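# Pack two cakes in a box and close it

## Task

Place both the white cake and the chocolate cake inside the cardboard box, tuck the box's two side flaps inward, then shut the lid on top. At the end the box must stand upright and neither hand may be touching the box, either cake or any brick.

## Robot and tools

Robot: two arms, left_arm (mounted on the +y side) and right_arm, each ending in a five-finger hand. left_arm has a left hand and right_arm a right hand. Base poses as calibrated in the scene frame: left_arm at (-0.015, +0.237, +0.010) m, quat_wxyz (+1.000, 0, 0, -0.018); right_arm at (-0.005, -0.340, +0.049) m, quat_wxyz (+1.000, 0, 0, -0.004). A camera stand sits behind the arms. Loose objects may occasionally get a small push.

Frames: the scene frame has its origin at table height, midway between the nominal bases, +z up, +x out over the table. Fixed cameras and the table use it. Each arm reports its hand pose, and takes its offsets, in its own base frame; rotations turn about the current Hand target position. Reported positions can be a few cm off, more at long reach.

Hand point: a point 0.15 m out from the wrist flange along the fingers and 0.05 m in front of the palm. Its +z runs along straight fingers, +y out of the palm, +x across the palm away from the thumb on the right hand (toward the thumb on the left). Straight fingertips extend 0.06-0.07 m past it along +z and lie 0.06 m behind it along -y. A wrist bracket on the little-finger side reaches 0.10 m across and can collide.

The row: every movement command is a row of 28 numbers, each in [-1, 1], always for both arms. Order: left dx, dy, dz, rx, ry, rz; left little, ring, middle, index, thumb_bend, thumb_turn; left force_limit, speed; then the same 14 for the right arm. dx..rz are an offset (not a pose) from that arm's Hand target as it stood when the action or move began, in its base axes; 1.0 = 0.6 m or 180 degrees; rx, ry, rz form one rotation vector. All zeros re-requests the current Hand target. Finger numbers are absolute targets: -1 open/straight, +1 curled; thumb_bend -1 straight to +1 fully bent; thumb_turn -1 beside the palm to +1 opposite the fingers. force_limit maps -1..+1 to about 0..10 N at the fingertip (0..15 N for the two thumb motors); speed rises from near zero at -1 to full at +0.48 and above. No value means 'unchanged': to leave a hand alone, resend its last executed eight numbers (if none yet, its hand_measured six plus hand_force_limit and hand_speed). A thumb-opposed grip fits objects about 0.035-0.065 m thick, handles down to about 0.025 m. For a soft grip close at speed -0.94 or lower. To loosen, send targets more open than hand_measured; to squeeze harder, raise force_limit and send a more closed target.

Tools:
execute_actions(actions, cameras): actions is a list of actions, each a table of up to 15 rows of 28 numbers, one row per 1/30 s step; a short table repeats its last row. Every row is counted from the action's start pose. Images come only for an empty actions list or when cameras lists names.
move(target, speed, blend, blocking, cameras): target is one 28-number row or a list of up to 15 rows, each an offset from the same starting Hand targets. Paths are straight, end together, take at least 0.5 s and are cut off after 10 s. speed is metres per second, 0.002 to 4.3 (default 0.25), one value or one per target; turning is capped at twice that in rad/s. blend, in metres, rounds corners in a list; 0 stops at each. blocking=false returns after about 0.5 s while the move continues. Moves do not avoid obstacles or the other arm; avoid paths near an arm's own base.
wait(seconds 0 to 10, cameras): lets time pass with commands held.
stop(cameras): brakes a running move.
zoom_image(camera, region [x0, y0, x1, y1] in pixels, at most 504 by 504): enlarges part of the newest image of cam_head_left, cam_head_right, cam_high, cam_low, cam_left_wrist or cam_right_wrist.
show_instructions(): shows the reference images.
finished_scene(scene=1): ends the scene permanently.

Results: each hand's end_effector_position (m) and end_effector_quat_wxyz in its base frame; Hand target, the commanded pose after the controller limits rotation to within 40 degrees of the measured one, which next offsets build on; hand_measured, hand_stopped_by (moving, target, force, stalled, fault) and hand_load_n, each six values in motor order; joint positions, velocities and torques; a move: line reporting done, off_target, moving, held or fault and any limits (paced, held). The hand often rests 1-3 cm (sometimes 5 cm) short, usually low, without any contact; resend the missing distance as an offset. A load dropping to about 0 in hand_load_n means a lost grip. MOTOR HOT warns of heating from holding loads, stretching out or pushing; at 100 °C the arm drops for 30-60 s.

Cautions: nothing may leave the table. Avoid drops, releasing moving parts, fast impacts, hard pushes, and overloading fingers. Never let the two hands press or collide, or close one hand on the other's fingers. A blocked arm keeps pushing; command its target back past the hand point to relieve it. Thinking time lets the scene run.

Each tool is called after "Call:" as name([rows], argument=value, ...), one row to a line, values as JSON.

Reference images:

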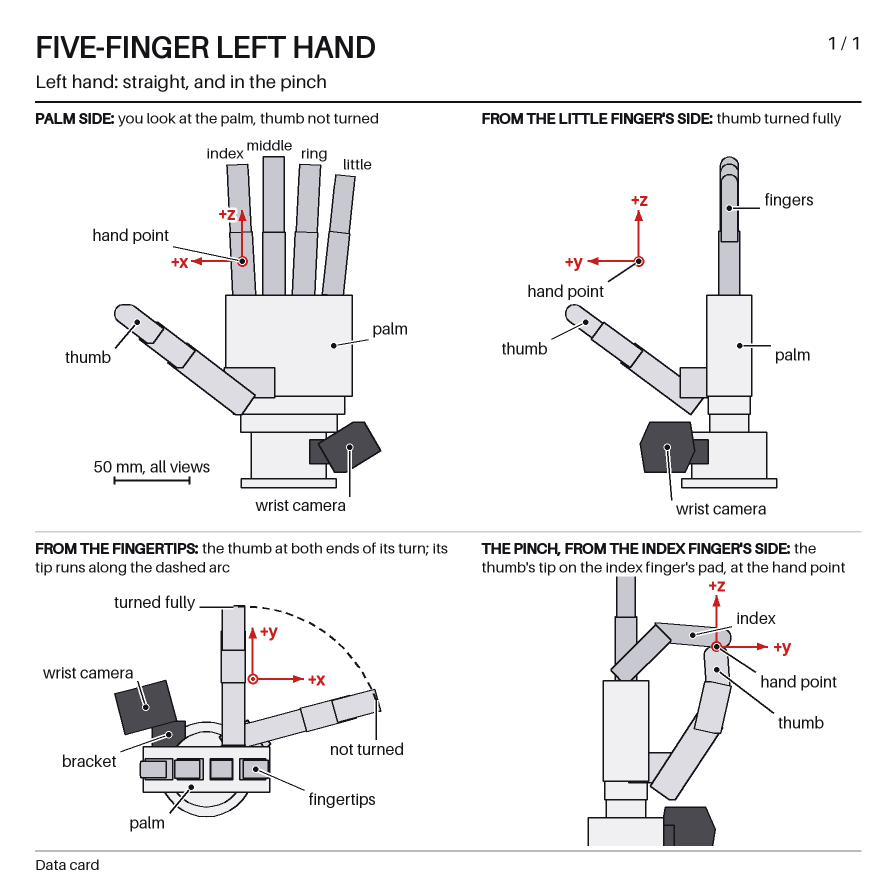

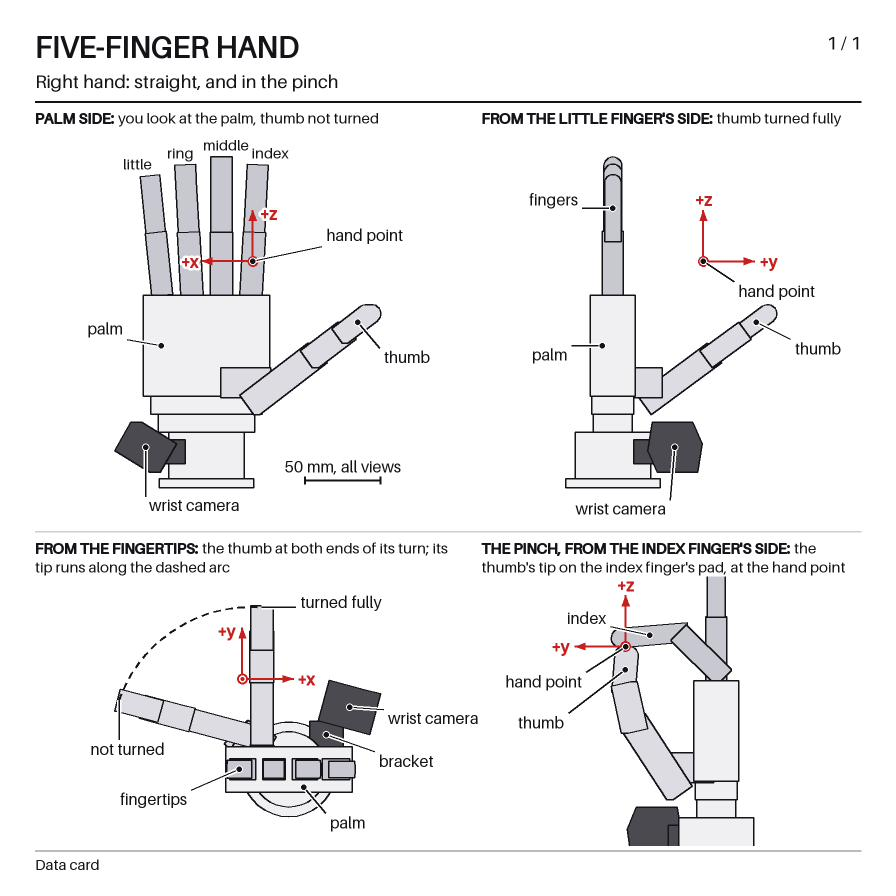

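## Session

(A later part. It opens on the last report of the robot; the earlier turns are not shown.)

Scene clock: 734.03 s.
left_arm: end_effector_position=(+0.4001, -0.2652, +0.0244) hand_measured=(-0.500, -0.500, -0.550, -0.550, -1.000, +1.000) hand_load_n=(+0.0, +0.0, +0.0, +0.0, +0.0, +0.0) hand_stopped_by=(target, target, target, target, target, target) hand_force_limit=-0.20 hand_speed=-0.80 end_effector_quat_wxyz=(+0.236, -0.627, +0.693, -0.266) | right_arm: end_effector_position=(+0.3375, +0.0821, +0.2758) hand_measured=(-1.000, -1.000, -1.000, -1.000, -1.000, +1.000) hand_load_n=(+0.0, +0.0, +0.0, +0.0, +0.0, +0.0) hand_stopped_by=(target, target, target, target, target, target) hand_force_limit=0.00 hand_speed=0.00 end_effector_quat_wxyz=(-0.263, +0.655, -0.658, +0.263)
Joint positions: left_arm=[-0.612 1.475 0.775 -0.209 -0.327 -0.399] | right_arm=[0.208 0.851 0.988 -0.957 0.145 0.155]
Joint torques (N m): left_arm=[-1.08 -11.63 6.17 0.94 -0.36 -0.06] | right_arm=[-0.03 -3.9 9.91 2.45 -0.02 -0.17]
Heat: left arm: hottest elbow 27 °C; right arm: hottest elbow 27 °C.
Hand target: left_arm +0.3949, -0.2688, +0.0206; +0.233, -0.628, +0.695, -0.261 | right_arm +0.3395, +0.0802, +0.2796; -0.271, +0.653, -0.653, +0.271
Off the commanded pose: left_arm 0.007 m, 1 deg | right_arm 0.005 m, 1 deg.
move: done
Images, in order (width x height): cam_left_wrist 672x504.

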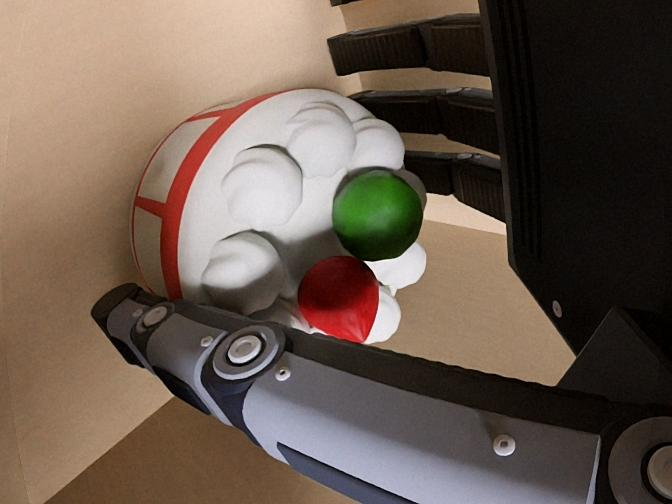

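Call:
move(target=[0.0,0.0,0.12,0,0,0,-0.5,-0.5,-0.55,-0.55,-1,1,-0.2,-0.8, 0,0,0,0,0,0,-1,-1,-1,-1,-1,1,0,0], speed=0.06, cameras=["cam_left_wrist"])

Scene clock: 740.30 s.
left_arm: end_effector_position=(+0.3830, -0.2532, +0.0695) hand_measured=(-0.500, -0.500, -0.550, -0.550, -1.000, +1.000) hand_load_n=(+0.0, +0.0, +0.0, -0.5, +0.0, +0.0) hand_stopped_by=(target, target, target, target, target, target) hand_force_limit=-0.20 hand_speed=-0.80 end_effector_quat_wxyz=(+0.231, -0.629, +0.702, -0.240) | right_arm: end_effector_position=(+0.3375, +0.0821, +0.2758) hand_measured=(-1.000, -1.000, -1.000, -1.000, -1.000, +1.000) hand_load_n=(+0.0, -0.5, +0.0, +0.0, +0.0, +0.0) hand_stopped_by=(target, target, target, target, target, target) hand_force_limit=0.00 hand_speed=0.00 end_effector_quat_wxyz=(-0.263, +0.655, -0.658, +0.263)
Joint positions: left_arm=[-0.612 1.363 0.827 -0.43 -0.327 -0.4] | right_arm=[0.208 0.851 0.988 -0.957 0.145 0.155]
Joint torques (N m): left_arm=[-0.56 -12.22 9.92 0.95 -0.36 -0.02] | right_arm=[0.09 -4.01 9.92 2.41 -0.03 -0.18]
Heat: left arm: hottest elbow 27 °C; right arm: hottest elbow 27 °C.
Hand target: left_arm +0.3948, -0.2688, +0.0925; +0.232, -0.628, +0.695, -0.261 | right_arm +0.3395, +0.0802, +0.2796; -0.271, +0.653, -0.653, +0.271
Off the commanded pose: left_arm 0.030 m, 3 deg | right_arm 0.005 m, 1 deg.
move: off_target (left_arm)
Images, in order (width x height): cam_left_wrist 672x504.

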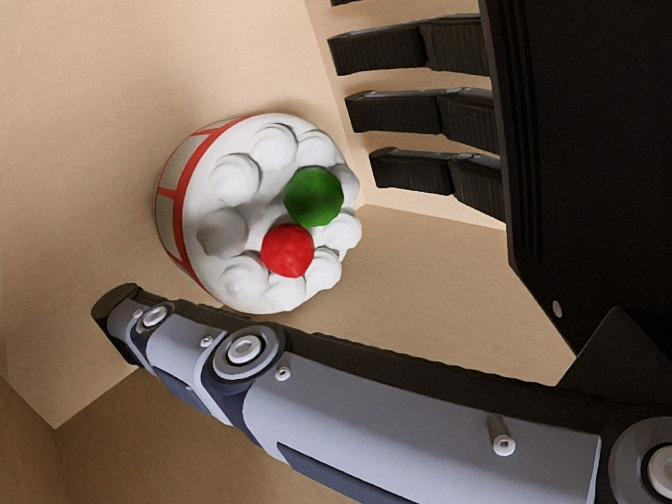

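Call:
move([
  [0.0,0.0,0.4,0,0,0,-0.5,-0.5,-0.55,-0.55,-1,1,-0.2,-0.8, 0,0,0,0,0,0,-1,-1,-1,-1,-1,1,0,0],
  [-0.1,0.6,0.4,0,0,0,-0.5,-0.5,-0.55,-0.55,-1,1,-0.2,-0.8, 0,0,0,0,0,0,-1,-1,-1,-1,-1,1,0,0],
], speed=[0.12,0.2], cameras=["all"])

Call:
zoom_image(camera="cam_head_left", region=[290, 230, 450, 400])

Call:
zoom_image(camera="cam_right_wrist", region=[400, 0, 672, 300])

Scene clock: 751.23 s.
left_arm: end_effector_position=(+0.3325, +0.0849, +0.3235) hand_measured=(-0.500, -0.500, -0.550, -0.550, -1.000, +1.000) hand_load_n=(+0.0, +0.0, +0.0, +0.0, +0.0, +0.0) hand_stopped_by=(target, target, target, target, target, target) hand_force_limit=-0.20 hand_speed=-0.80 end_effector_quat_wxyz=(+0.226, -0.630, +0.695, -0.262) | right_arm: end_effector_position=(+0.3375, +0.0821, +0.2758) hand_measured=(-1.000, -1.000, -1.000, -1.000, -1.000, +1.000) hand_load_n=(+0.0, +0.0, +0.0, +0.0, +0.0, +0.0) hand_stopped_by=(target, target, target, target, target, target) hand_force_limit=0.00 hand_speed=0.00 end_effector_quat_wxyz=(-0.263, +0.655, -0.658, +0.263)
Joint positions: left_arm=[0.462 0.989 1.215 -1.177 0.367 0.442] | right_arm=[0.208 0.851 0.988 -0.957 0.145 0.155]
Joint torques (N m): left_arm=[0.91 -5.48 9.59 0.7 0.31 0.26] | right_arm=[0.21 -4.01 9.85 2.59 -0.04 -0.15]
Heat: left arm: hottest elbow 28 °C; right arm: hottest elbow 27 °C.
Hand target: left_arm +0.3348, +0.0911, +0.3327; +0.233, -0.628, +0.695, -0.262 | right_arm +0.3395, +0.0802, +0.2796; -0.271, +0.653, -0.653, +0.271
Off the commanded pose: left_arm 0.011 m, 1 deg | right_arm 0.005 m, 1 deg.
move: off_target (left_arm)

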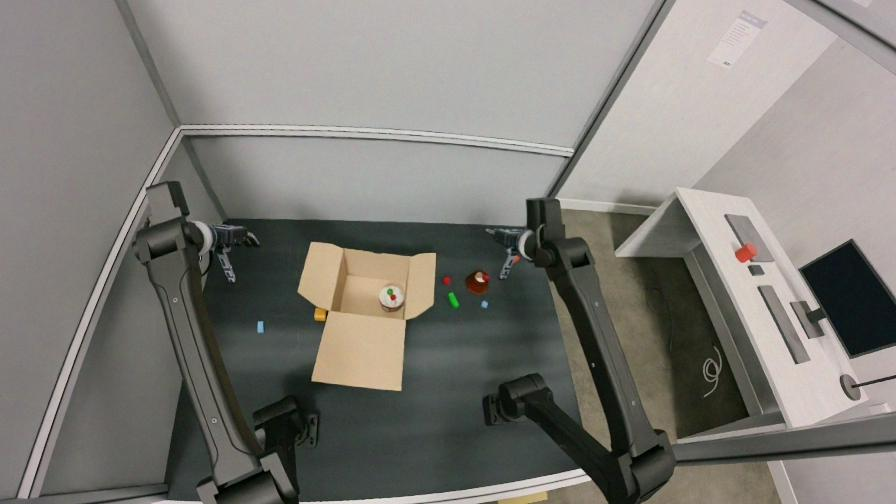

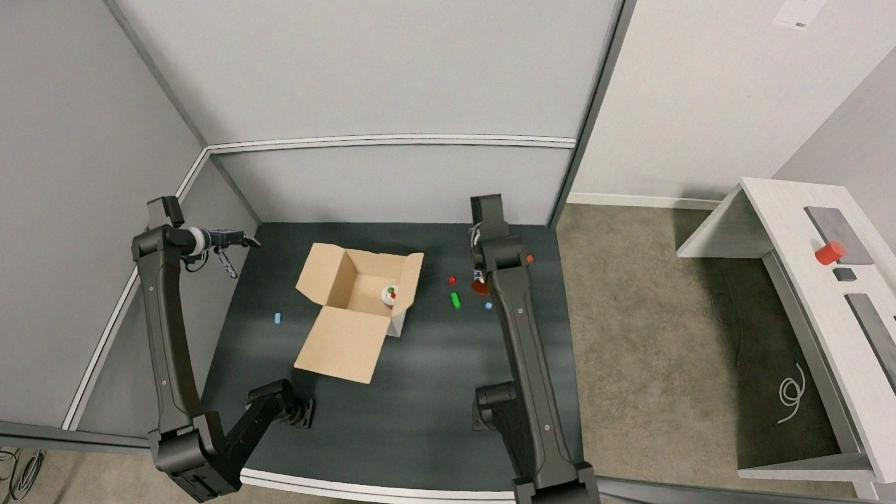

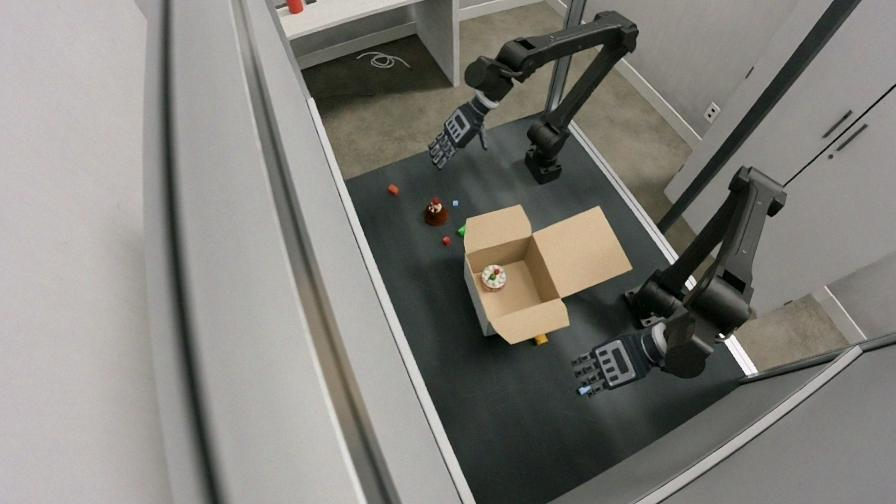

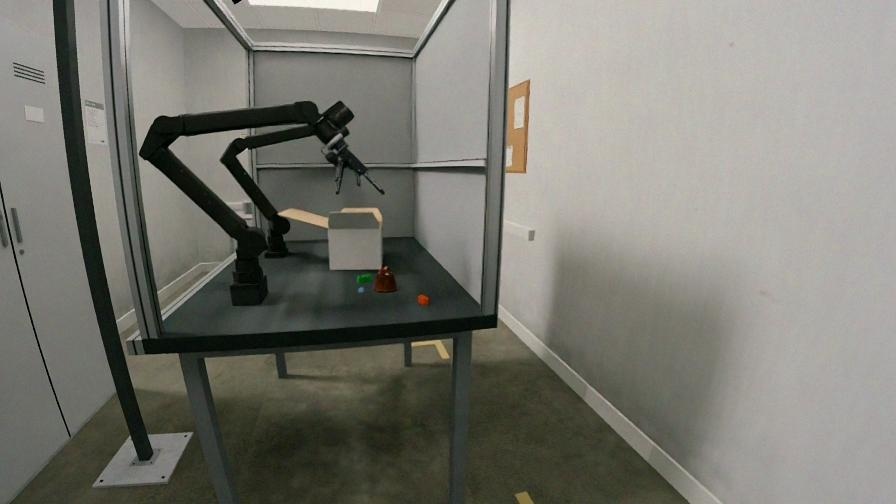

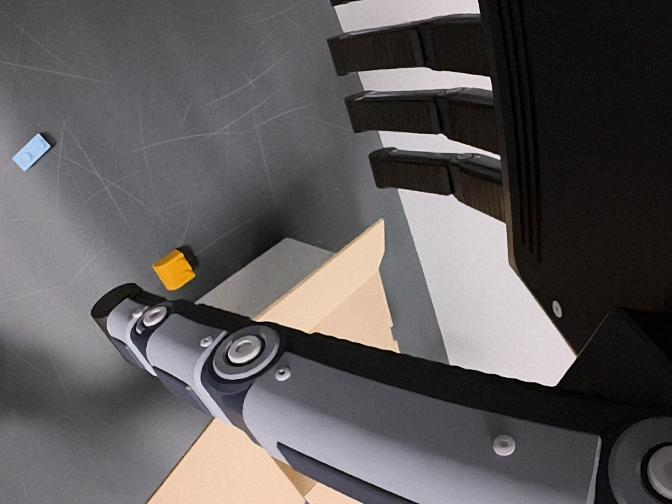

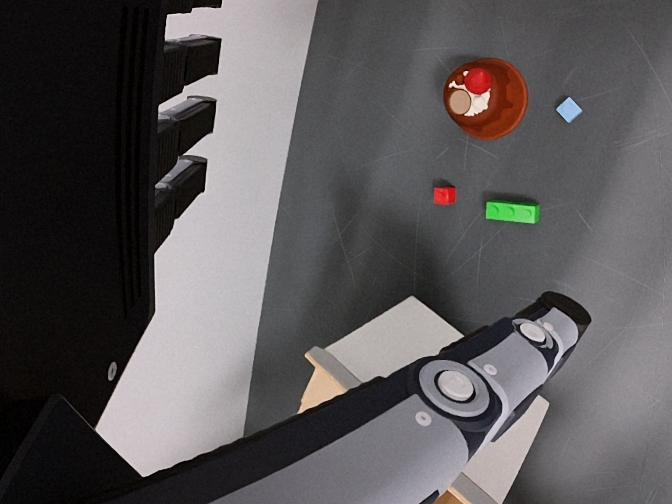

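Scaled by 2.965.

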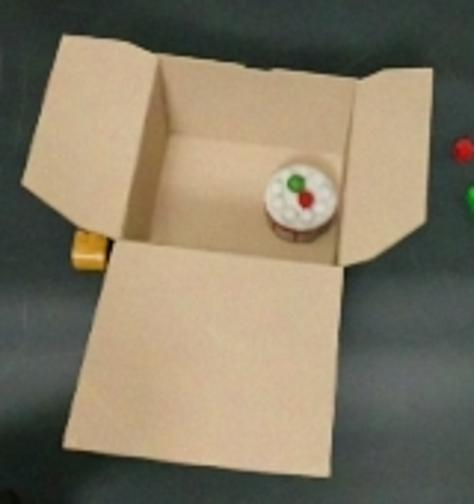

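Scaled by 1.680 from the camera's 672x504 image, which has a finer 960x720 frame.

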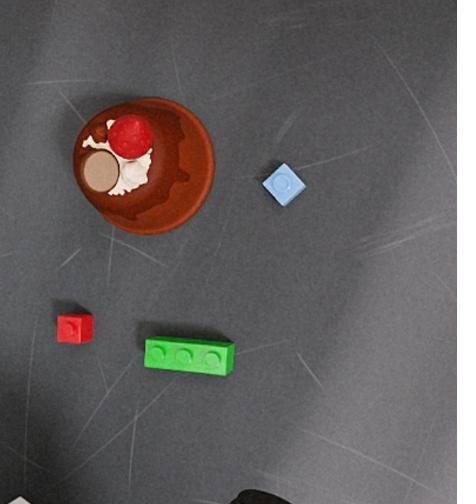

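Call:
move(target=[0,0,0,0,0,0,-0.5,-0.5,-0.55,-0.55,-1,1,-0.2,-0.8, 0.1,-0.033,-0.29,0,0,0,-1,-1,-1,-1,-1,1,0,0], speed=0.12, cameras=["cam_head_left","cam_head_right","cam_right_wrist","cam_low","cam_high"])

Call:
zoom_image(camera="cam_head_left", region=[440, 230, 540, 330])

Call:
zoom_image(camera="cam_low", region=[300, 160, 460, 320])

Call:
zoom_image(camera="cam_high", region=[380, 120, 520, 260])

Scene clock: 784.37 s.
left_arm: end_effector_position=(+0.3325, +0.0850, +0.3235) hand_measured=(-0.500, -0.500, -0.550, -0.550, -1.000, +1.000) hand_load_n=(+0.0, +0.0, +0.0, +0.0, +0.0, +0.0) hand_stopped_by=(target, target, target, target, target, target) hand_force_limit=-0.20 hand_speed=-0.80 end_effector_quat_wxyz=(+0.227, -0.630, +0.695, -0.262) | right_arm: end_effector_position=(+0.3959, +0.0628, +0.1106) hand_measured=(-1.000, -1.000, -1.000, -1.000, -1.000, +1.000) hand_load_n=(+0.0, +0.0, +0.0, +0.0, +0.0, +0.0) hand_stopped_by=(target, target, target, target, target, target) hand_force_limit=0.00 hand_speed=0.00 end_effector_quat_wxyz=(-0.273, +0.651, -0.656, +0.269)
Joint positions: left_arm=[0.462 0.989 1.215 -1.177 0.367 0.442] | right_arm=[0.105 1.071 0.66 -0.375 0.072 0.082]
Joint torques (N m): left_arm=[1.08 -4.72 9.65 0.72 0.29 0.19] | right_arm=[0.21 -3.78 9.5 2.44 -0.09 -0.17]
Heat: left arm: hottest elbow 28 °C; right arm: hottest elbow 27 °C.
Hand target: left_arm +0.3348, +0.0911, +0.3327; +0.233, -0.628, +0.695, -0.262 | right_arm +0.3995, +0.0604, +0.1056; -0.271, +0.653, -0.653, +0.271
Off the commanded pose: left_arm 0.011 m, 1 deg | right_arm 0.007 m, 0 deg.
move: off_target (left_arm)
Images, in order (width x height): cam_head_left 896x504, cam_head_right 896x504, cam_high 896x504, cam_low 896x504, cam_right_wrist 672x504.

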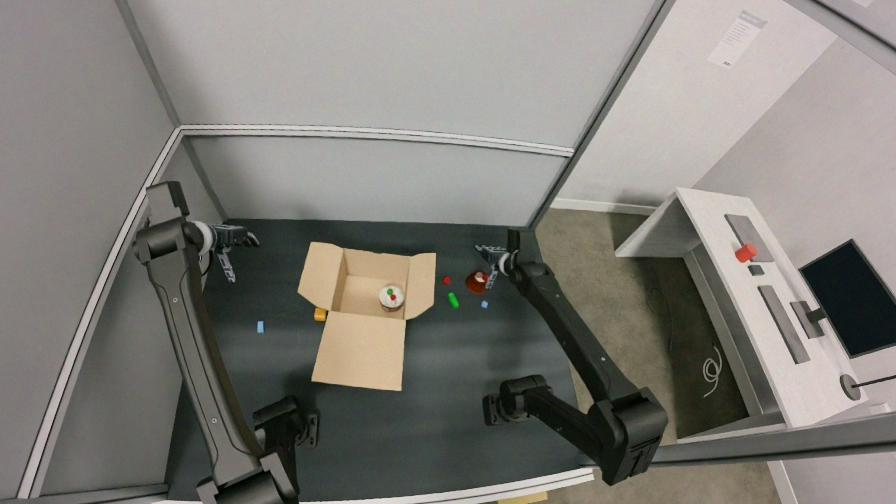

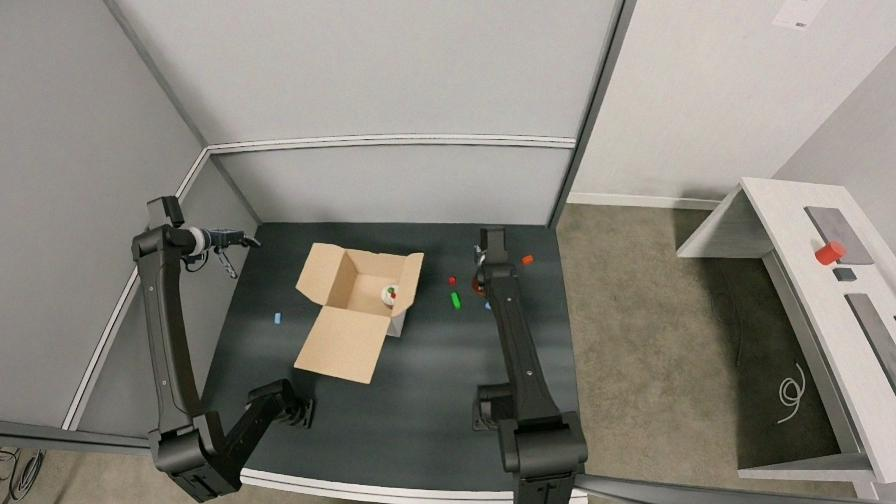

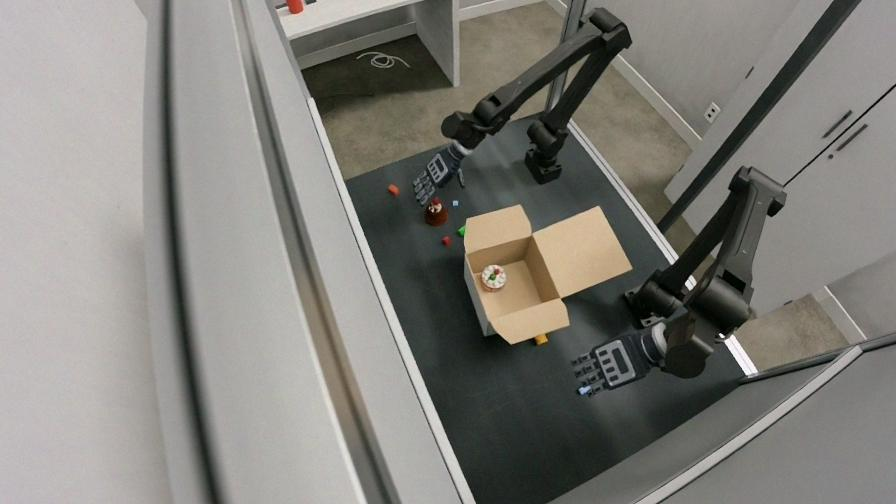

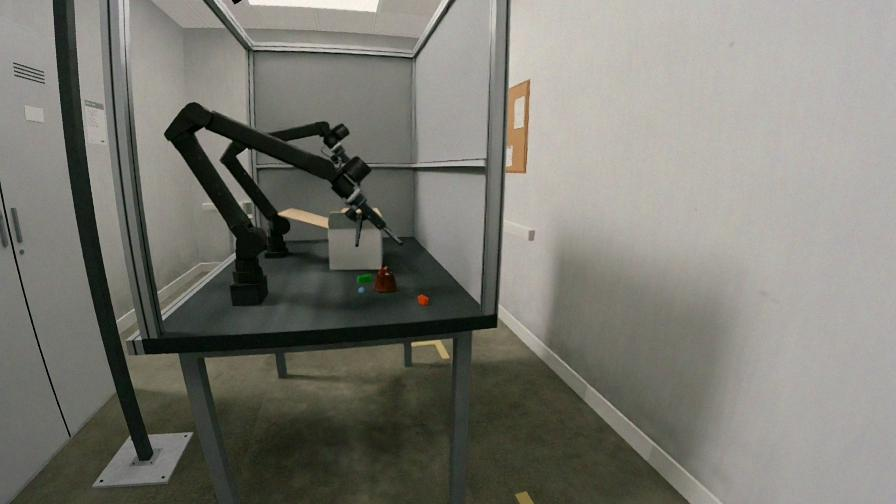

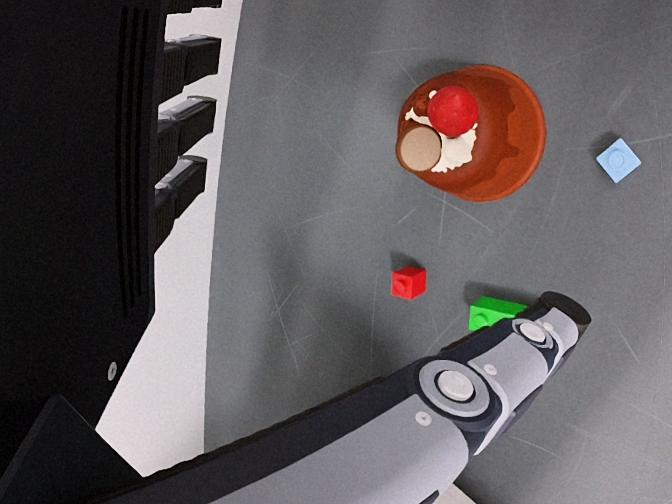

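Scaled by 5.040.

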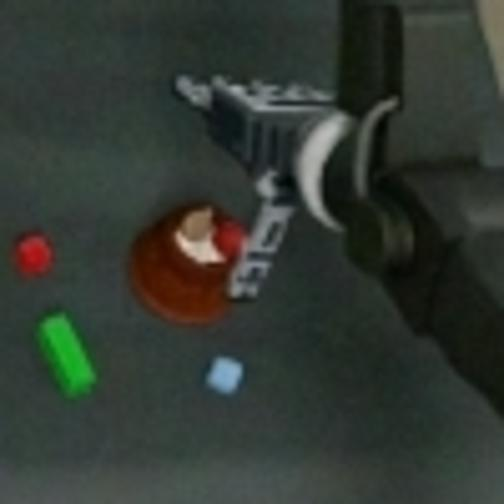

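Scaled by 3.150.

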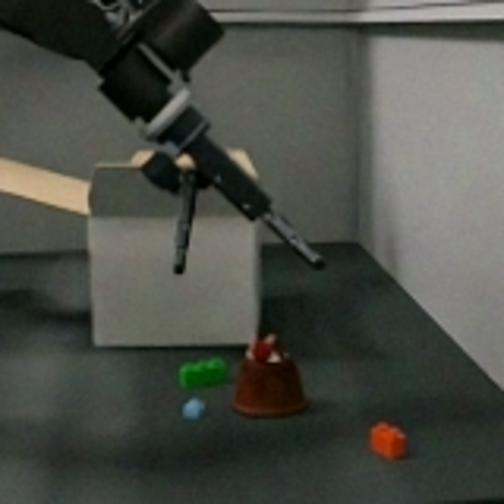

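Scaled by 3.600.

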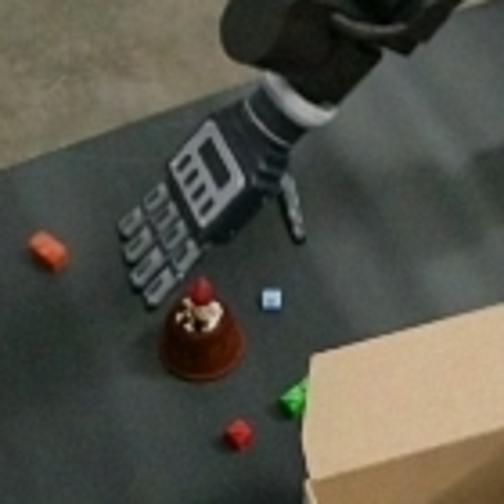

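Call:
move(target=[0,0,0,0,0,0,-0.5,-0.5,-0.55,-0.55,-1,1,-0.2,-0.8, 0.0,-0.01,-0.15,0,0,0,-1,-1,-1,-1,-1,1,0,0], speed=0.08, cameras=["cam_head_left","cam_right_wrist","cam_low","cam_high"])

Call:
zoom_image(camera="cam_head_left", region=[440, 230, 540, 330])

Call:
zoom_image(camera="cam_low", region=[300, 160, 460, 320])

Call:
zoom_image(camera="cam_high", region=[380, 120, 520, 260])

Scene clock: 812.07 s.
left_arm: end_effector_position=(+0.3325, +0.0850, +0.3235) hand_measured=(-0.500, -0.500, -0.550, -0.550, -1.000, +1.000) hand_load_n=(+0.0, +0.0, +0.0, +0.0, +0.0, +0.0) hand_stopped_by=(target, target, target, target, target, target) hand_force_limit=-0.20 hand_speed=-0.80 end_effector_quat_wxyz=(+0.227, -0.630, +0.695, -0.262) | right_arm: end_effector_position=(+0.3985, +0.0570, +0.0219) hand_measured=(-1.000, -1.000, -1.000, -1.000, -1.000, +1.000) hand_load_n=(+0.0, +0.0, +0.0, +0.0, +0.0, +0.0) hand_stopped_by=(target, target, target, target, target, target) hand_force_limit=0.00 hand_speed=0.00 end_effector_quat_wxyz=(-0.274, +0.650, -0.655, +0.270)
Joint positions: left_arm=[0.462 0.989 1.215 -1.177 0.367 0.442] | right_arm=[0.085 1.258 0.515 -0.04 0.059 0.068]
Joint torques (N m): left_arm=[1.55 -5.25 9.66 0.72 0.3 0.19] | right_arm=[0.03 -4.84 7.88 2.56 -0.09 -0.16]
Heat: left arm: hottest elbow 28 °C; right arm: hottest elbow 28 °C.
Hand target: left_arm +0.3348, +0.0911, +0.3327; +0.233, -0.628, +0.695, -0.262 | right_arm +0.3995, +0.0542, +0.0156; -0.271, +0.653, -0.653, +0.271
Off the commanded pose: left_arm 0.011 m, 1 deg | right_arm 0.007 m, 1 deg.
move: off_target (left_arm)
Images, in order (width x height): cam_head_left 896x504, cam_high 896x504, cam_low 896x504, cam_right_wrist 672x504.

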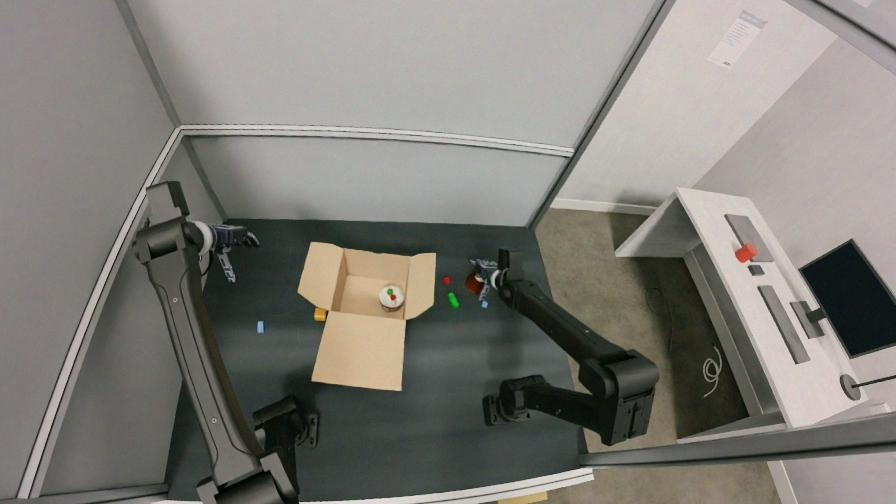

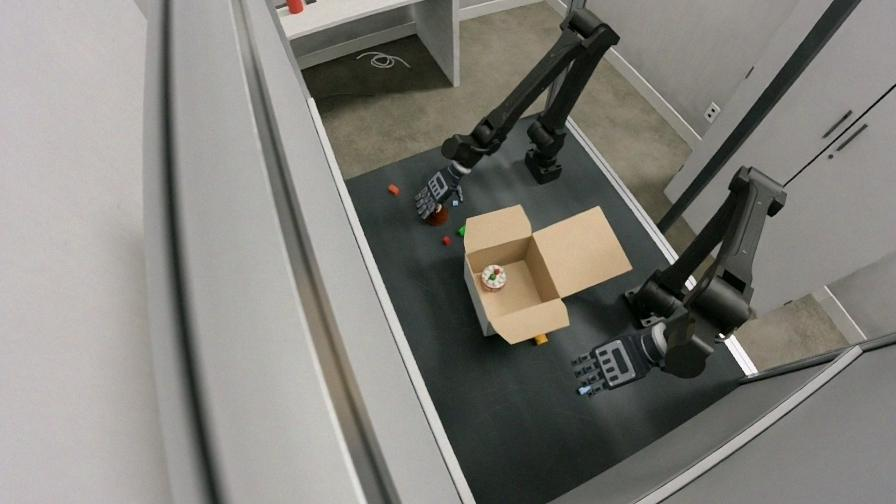

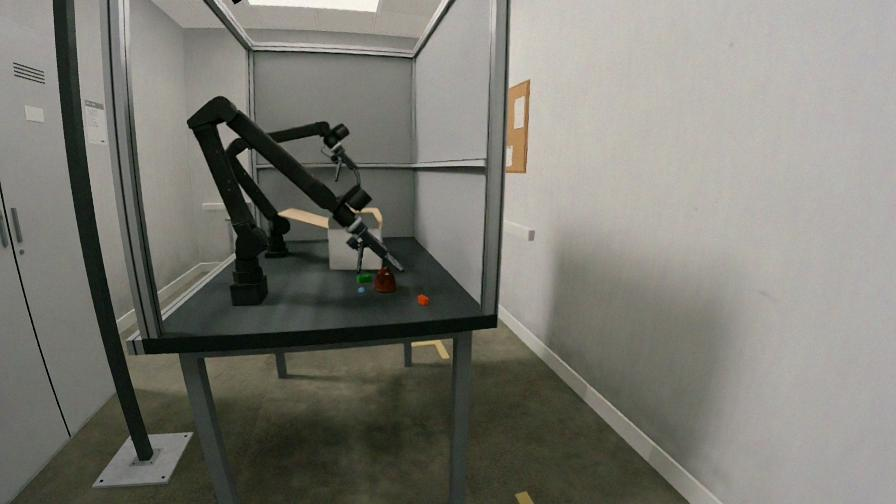

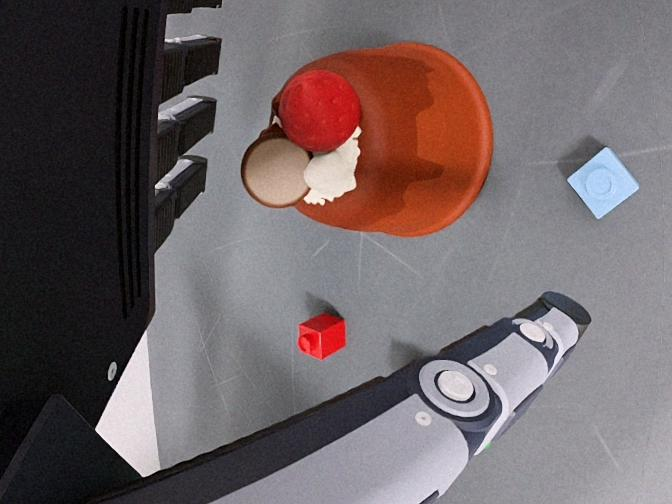

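Scaled by 5.040.

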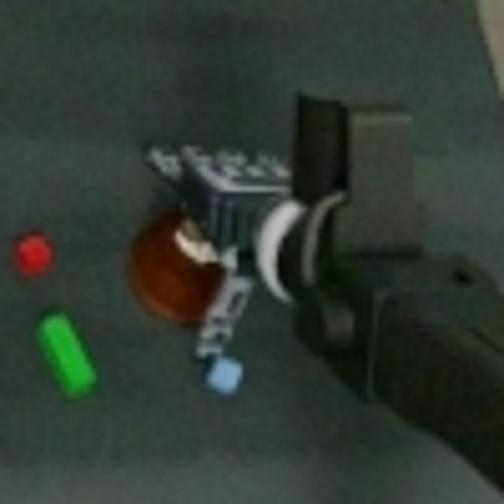

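Scaled by 3.150.

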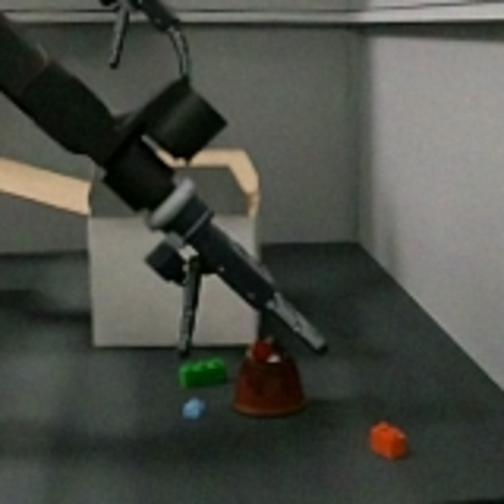

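Scaled by 3.600.

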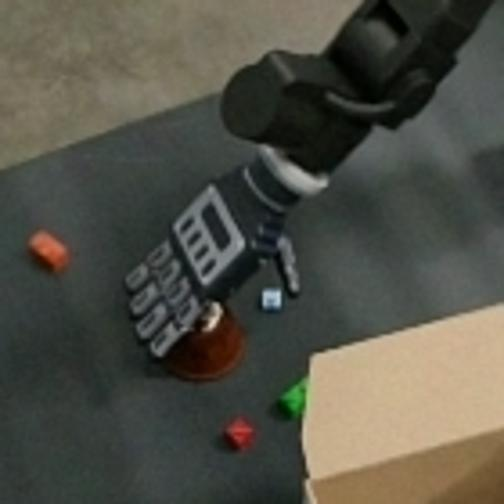

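Call:
move([
  [0,0,0,0,0,0,-0.5,-0.5,-0.55,-0.55,-1,1,-0.2,-0.8, 0.028,-0.016,0.0,0,0,0,-1,-1,-1,-1,-1,1,0,0],
  [0,0,0,0,0,0,-0.5,-0.5,-0.55,-0.55,-1,1,-0.2,-0.8, 0.028,-0.016,-0.045,0,0,0,-1,-1,-1,-1,-1,1,0,0],
], speed=0.06, cameras=["cam_head_left","cam_right_wrist","cam_low","cam_high"])

Call:
zoom_image(camera="cam_head_left", region=[440, 230, 540, 330])

Call:
zoom_image(camera="cam_low", region=[300, 160, 460, 320])

Call:
zoom_image(camera="cam_high", region=[380, 120, 520, 260])

Scene clock: 835.70 s.
left_arm: end_effector_position=(+0.3325, +0.0850, +0.3235) hand_measured=(-0.500, -0.500, -0.550, -0.550, -1.000, +1.000) hand_load_n=(+0.0, +0.0, +0.0, +0.0, +0.0, +0.0) hand_stopped_by=(target, target, target, target, target, target) hand_force_limit=-0.20 hand_speed=-0.80 end_effector_quat_wxyz=(+0.227, -0.630, +0.695, -0.262) | right_arm: end_effector_position=(+0.4105, +0.0470, -0.0087) hand_measured=(-1.000, -1.000, -1.000, -1.000, -1.000, +1.000) hand_load_n=(+0.0, +0.0, +0.0, +0.0, +0.0, +0.0) hand_stopped_by=(target, target, target, target, target, target) hand_force_limit=0.00 hand_speed=0.00 end_effector_quat_wxyz=(-0.270, +0.651, -0.656, +0.268)
Joint positions: left_arm=[0.462 0.989 1.215 -1.177 0.367 0.442] | right_arm=[0.05 1.382 0.515 0.075 0.034 0.044]
Joint torques (N m): left_arm=[1.08 -5.54 9.61 0.87 0.24 0.19] | right_arm=[0.26 -5.54 7.95 2.51 -0.09 -0.16]
Heat: left arm: hottest elbow 28 °C; right arm: hottest elbow 27 °C.
Hand target: left_arm +0.3348, +0.0911, +0.3327; +0.233, -0.628, +0.695, -0.262 | right_arm +0.4163, +0.0446, -0.0114; -0.271, +0.653, -0.653, +0.271
Off the commanded pose: left_arm 0.011 m, 1 deg | right_arm 0.007 m, 1 deg.
move: off_target (left_arm)
Images, in order (width x height): cam_head_left 896x504, cam_high 896x504, cam_low 896x504, cam_right_wrist 672x504.

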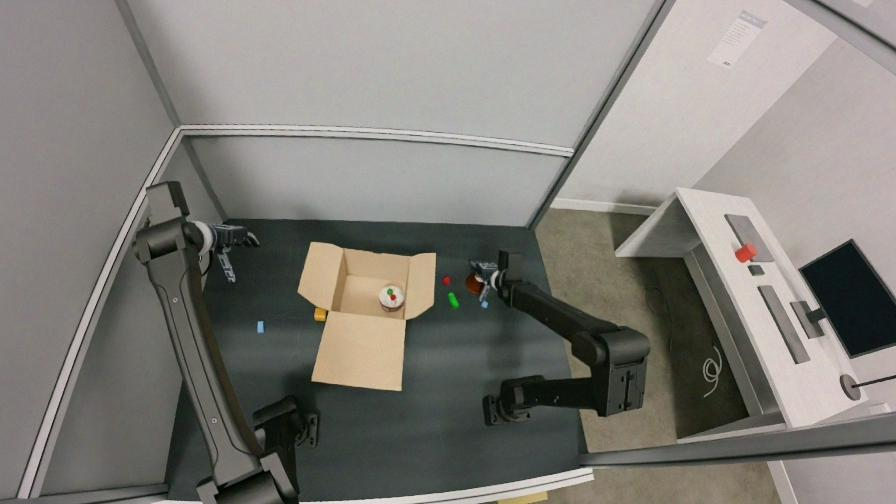

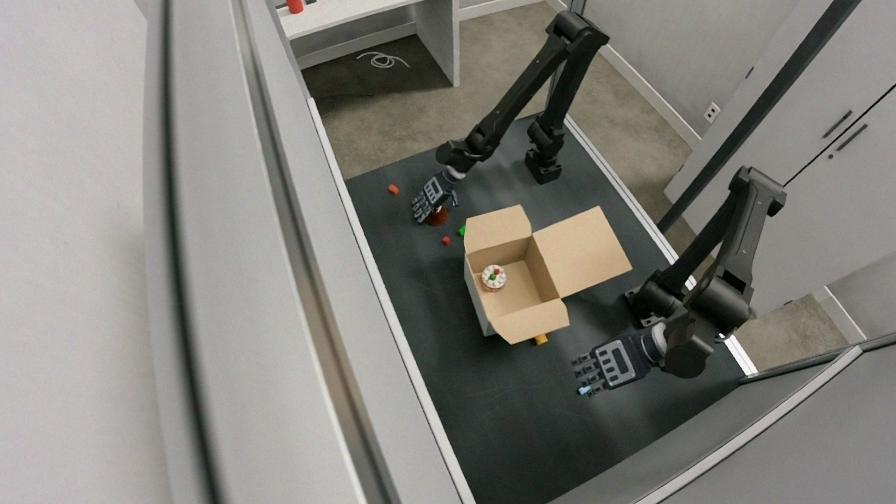

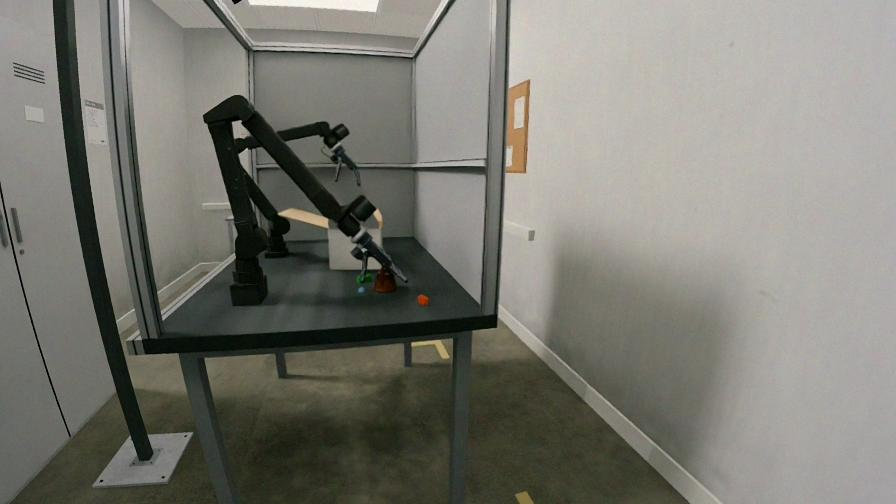

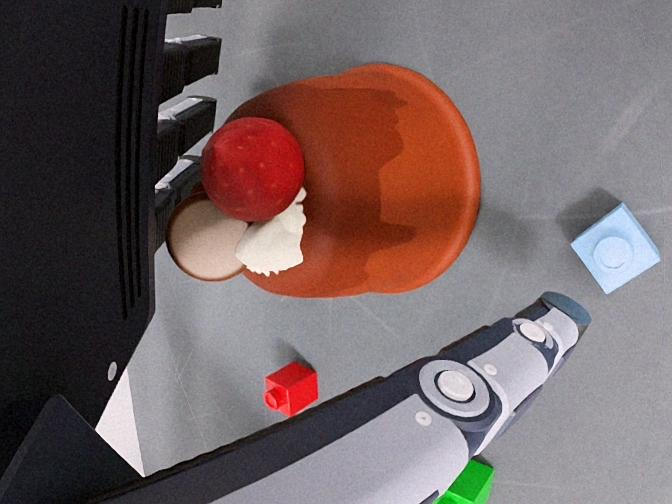

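Scaled by 5.040.

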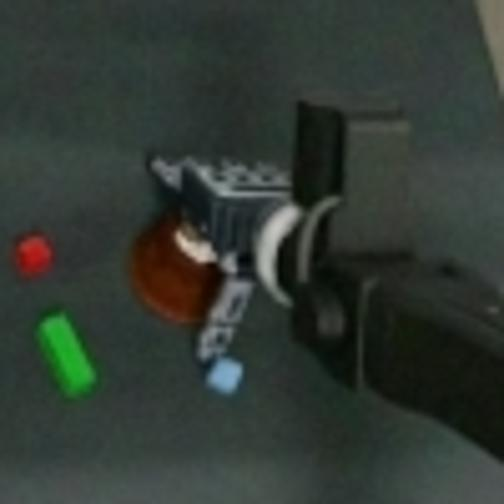

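Scaled by 3.150.

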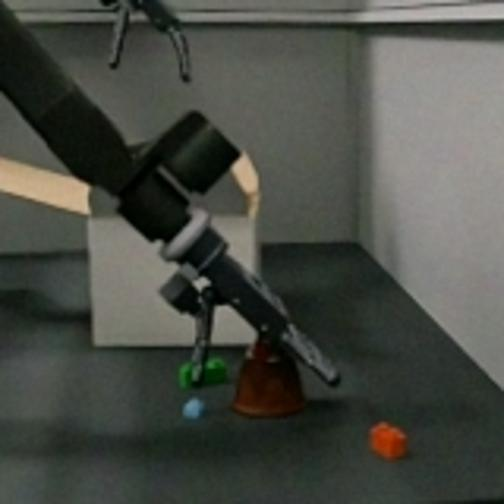

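Scaled by 3.600.

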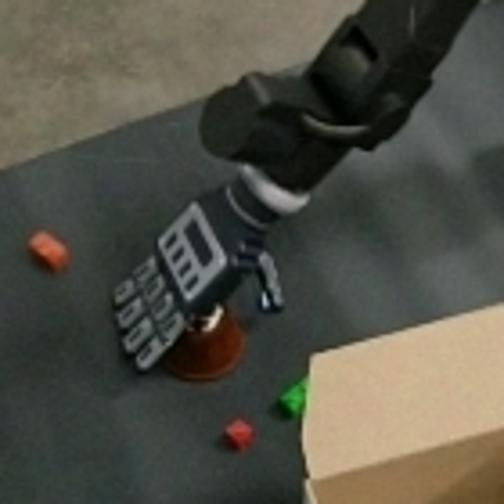

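Call:
move([
  [0,0,0,0,0,0,-0.5,-0.5,-0.55,-0.55,-1,1,-0.2,-0.8, 0.027,0.002,0.004,0,0,0,-1,-1,-1,-1,-1,1,0,0],
  [0,0,0,0,0,0,-0.5,-0.5,-0.55,-0.55,-1,1,-0.2,-0.8, 0.027,0.002,-0.016,0,0,0,-1,-1,-1,-1,-1,1,0,0],
], speed=0.05, cameras=["cam_head_left","cam_right_wrist","cam_low"])

Call:
zoom_image(camera="cam_low", region=[300, 160, 460, 320])

Scene clock: 853.37 s.
left_arm: end_effector_position=(+0.3325, +0.0850, +0.3235) hand_measured=(-0.500, -0.500, -0.550, -0.550, -1.000, +1.000) hand_load_n=(+0.0, +0.0, +0.0, +0.0, +0.0, +0.0) hand_stopped_by=(target, target, target, target, target, target) hand_force_limit=-0.20 hand_speed=-0.80 end_effector_quat_wxyz=(+0.227, -0.630, +0.695, -0.262) | right_arm: end_effector_position=(+0.4187, +0.0476, -0.0210) hand_measured=(-1.000, -1.000, -1.000, -1.000, -1.000, +1.000) hand_load_n=(+0.0, +0.0, +0.0, +0.0, +0.0, +0.0) hand_stopped_by=(target, target, target, target, target, target) hand_force_limit=0.00 hand_speed=0.00 end_effector_quat_wxyz=(-0.268, +0.653, -0.657, +0.265)
Joint positions: left_arm=[0.462 0.989 1.215 -1.177 0.367 0.442] | right_arm=[0.05 1.442 0.531 0.113 0.033 0.044]
Joint torques (N m): left_arm=[0.97 -5.36 9.48 0.75 0.26 0.17] | right_arm=[0.38 -5.42 9.21 2.41 0 -0.15]
Heat: left arm: hottest elbow 28 °C; right arm: hottest elbow 27 °C.
Hand target: left_arm +0.3348, +0.0911, +0.3327; +0.233, -0.628, +0.695, -0.262 | right_arm +0.4326, +0.0458, -0.0209; -0.271, +0.653, -0.653, +0.271
Off the commanded pose: left_arm 0.011 m, 1 deg | right_arm 0.014 m, 1 deg.
move: off_target (left_arm, right_arm)
Images, in order (width x height): cam_head_left 896x504, cam_low 896x504, cam_right_wrist 672x504.

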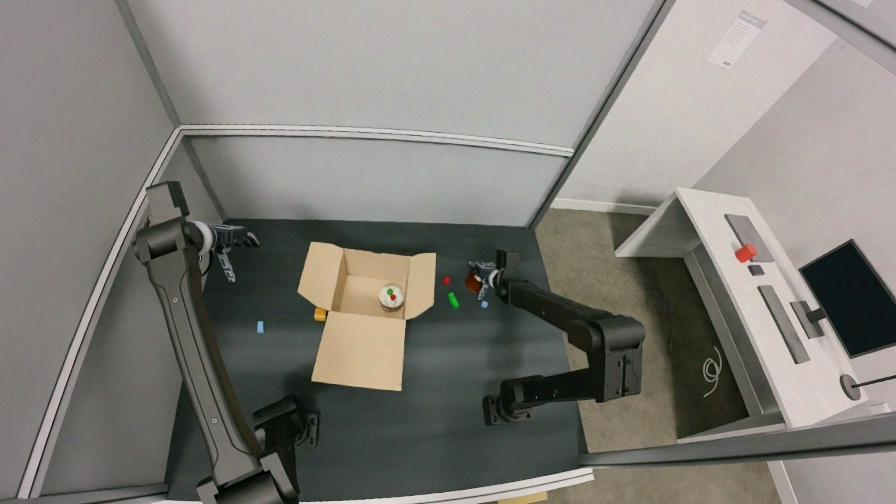

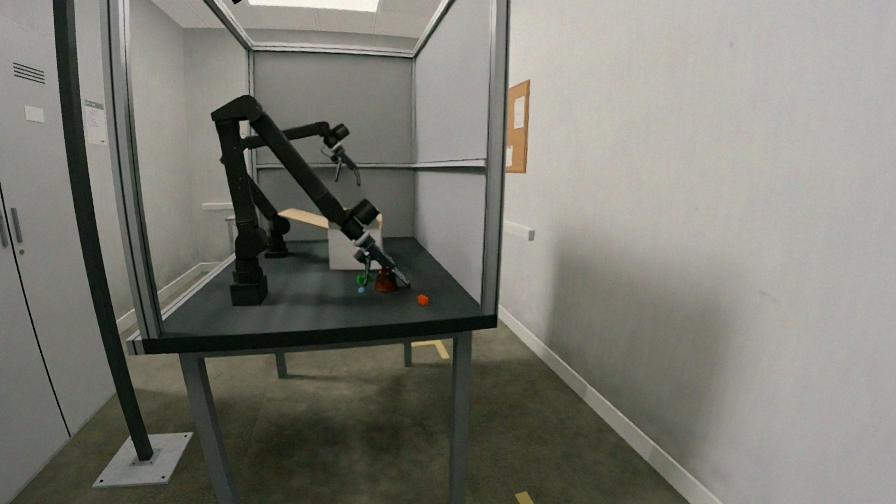

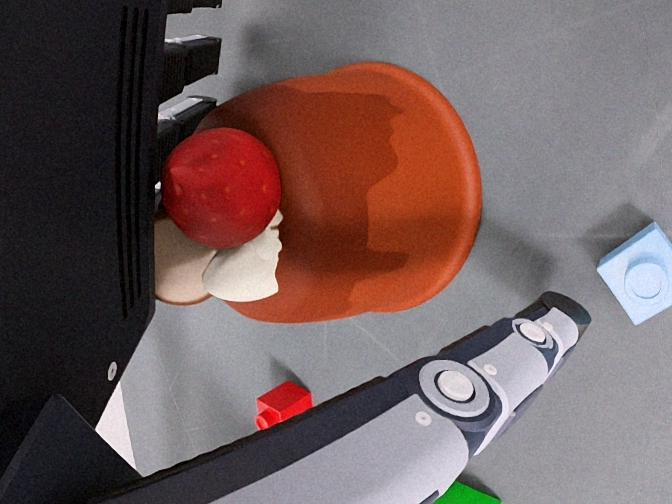

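Scaled by 3.150.

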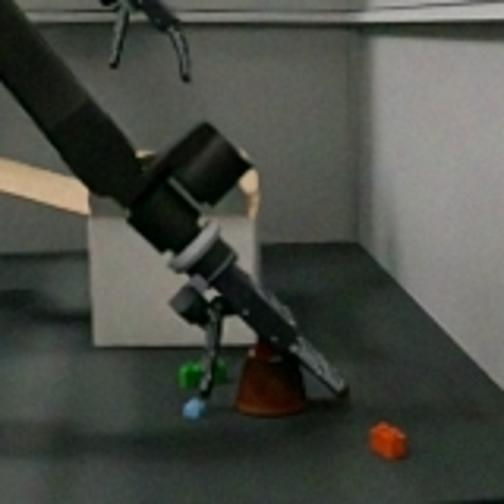

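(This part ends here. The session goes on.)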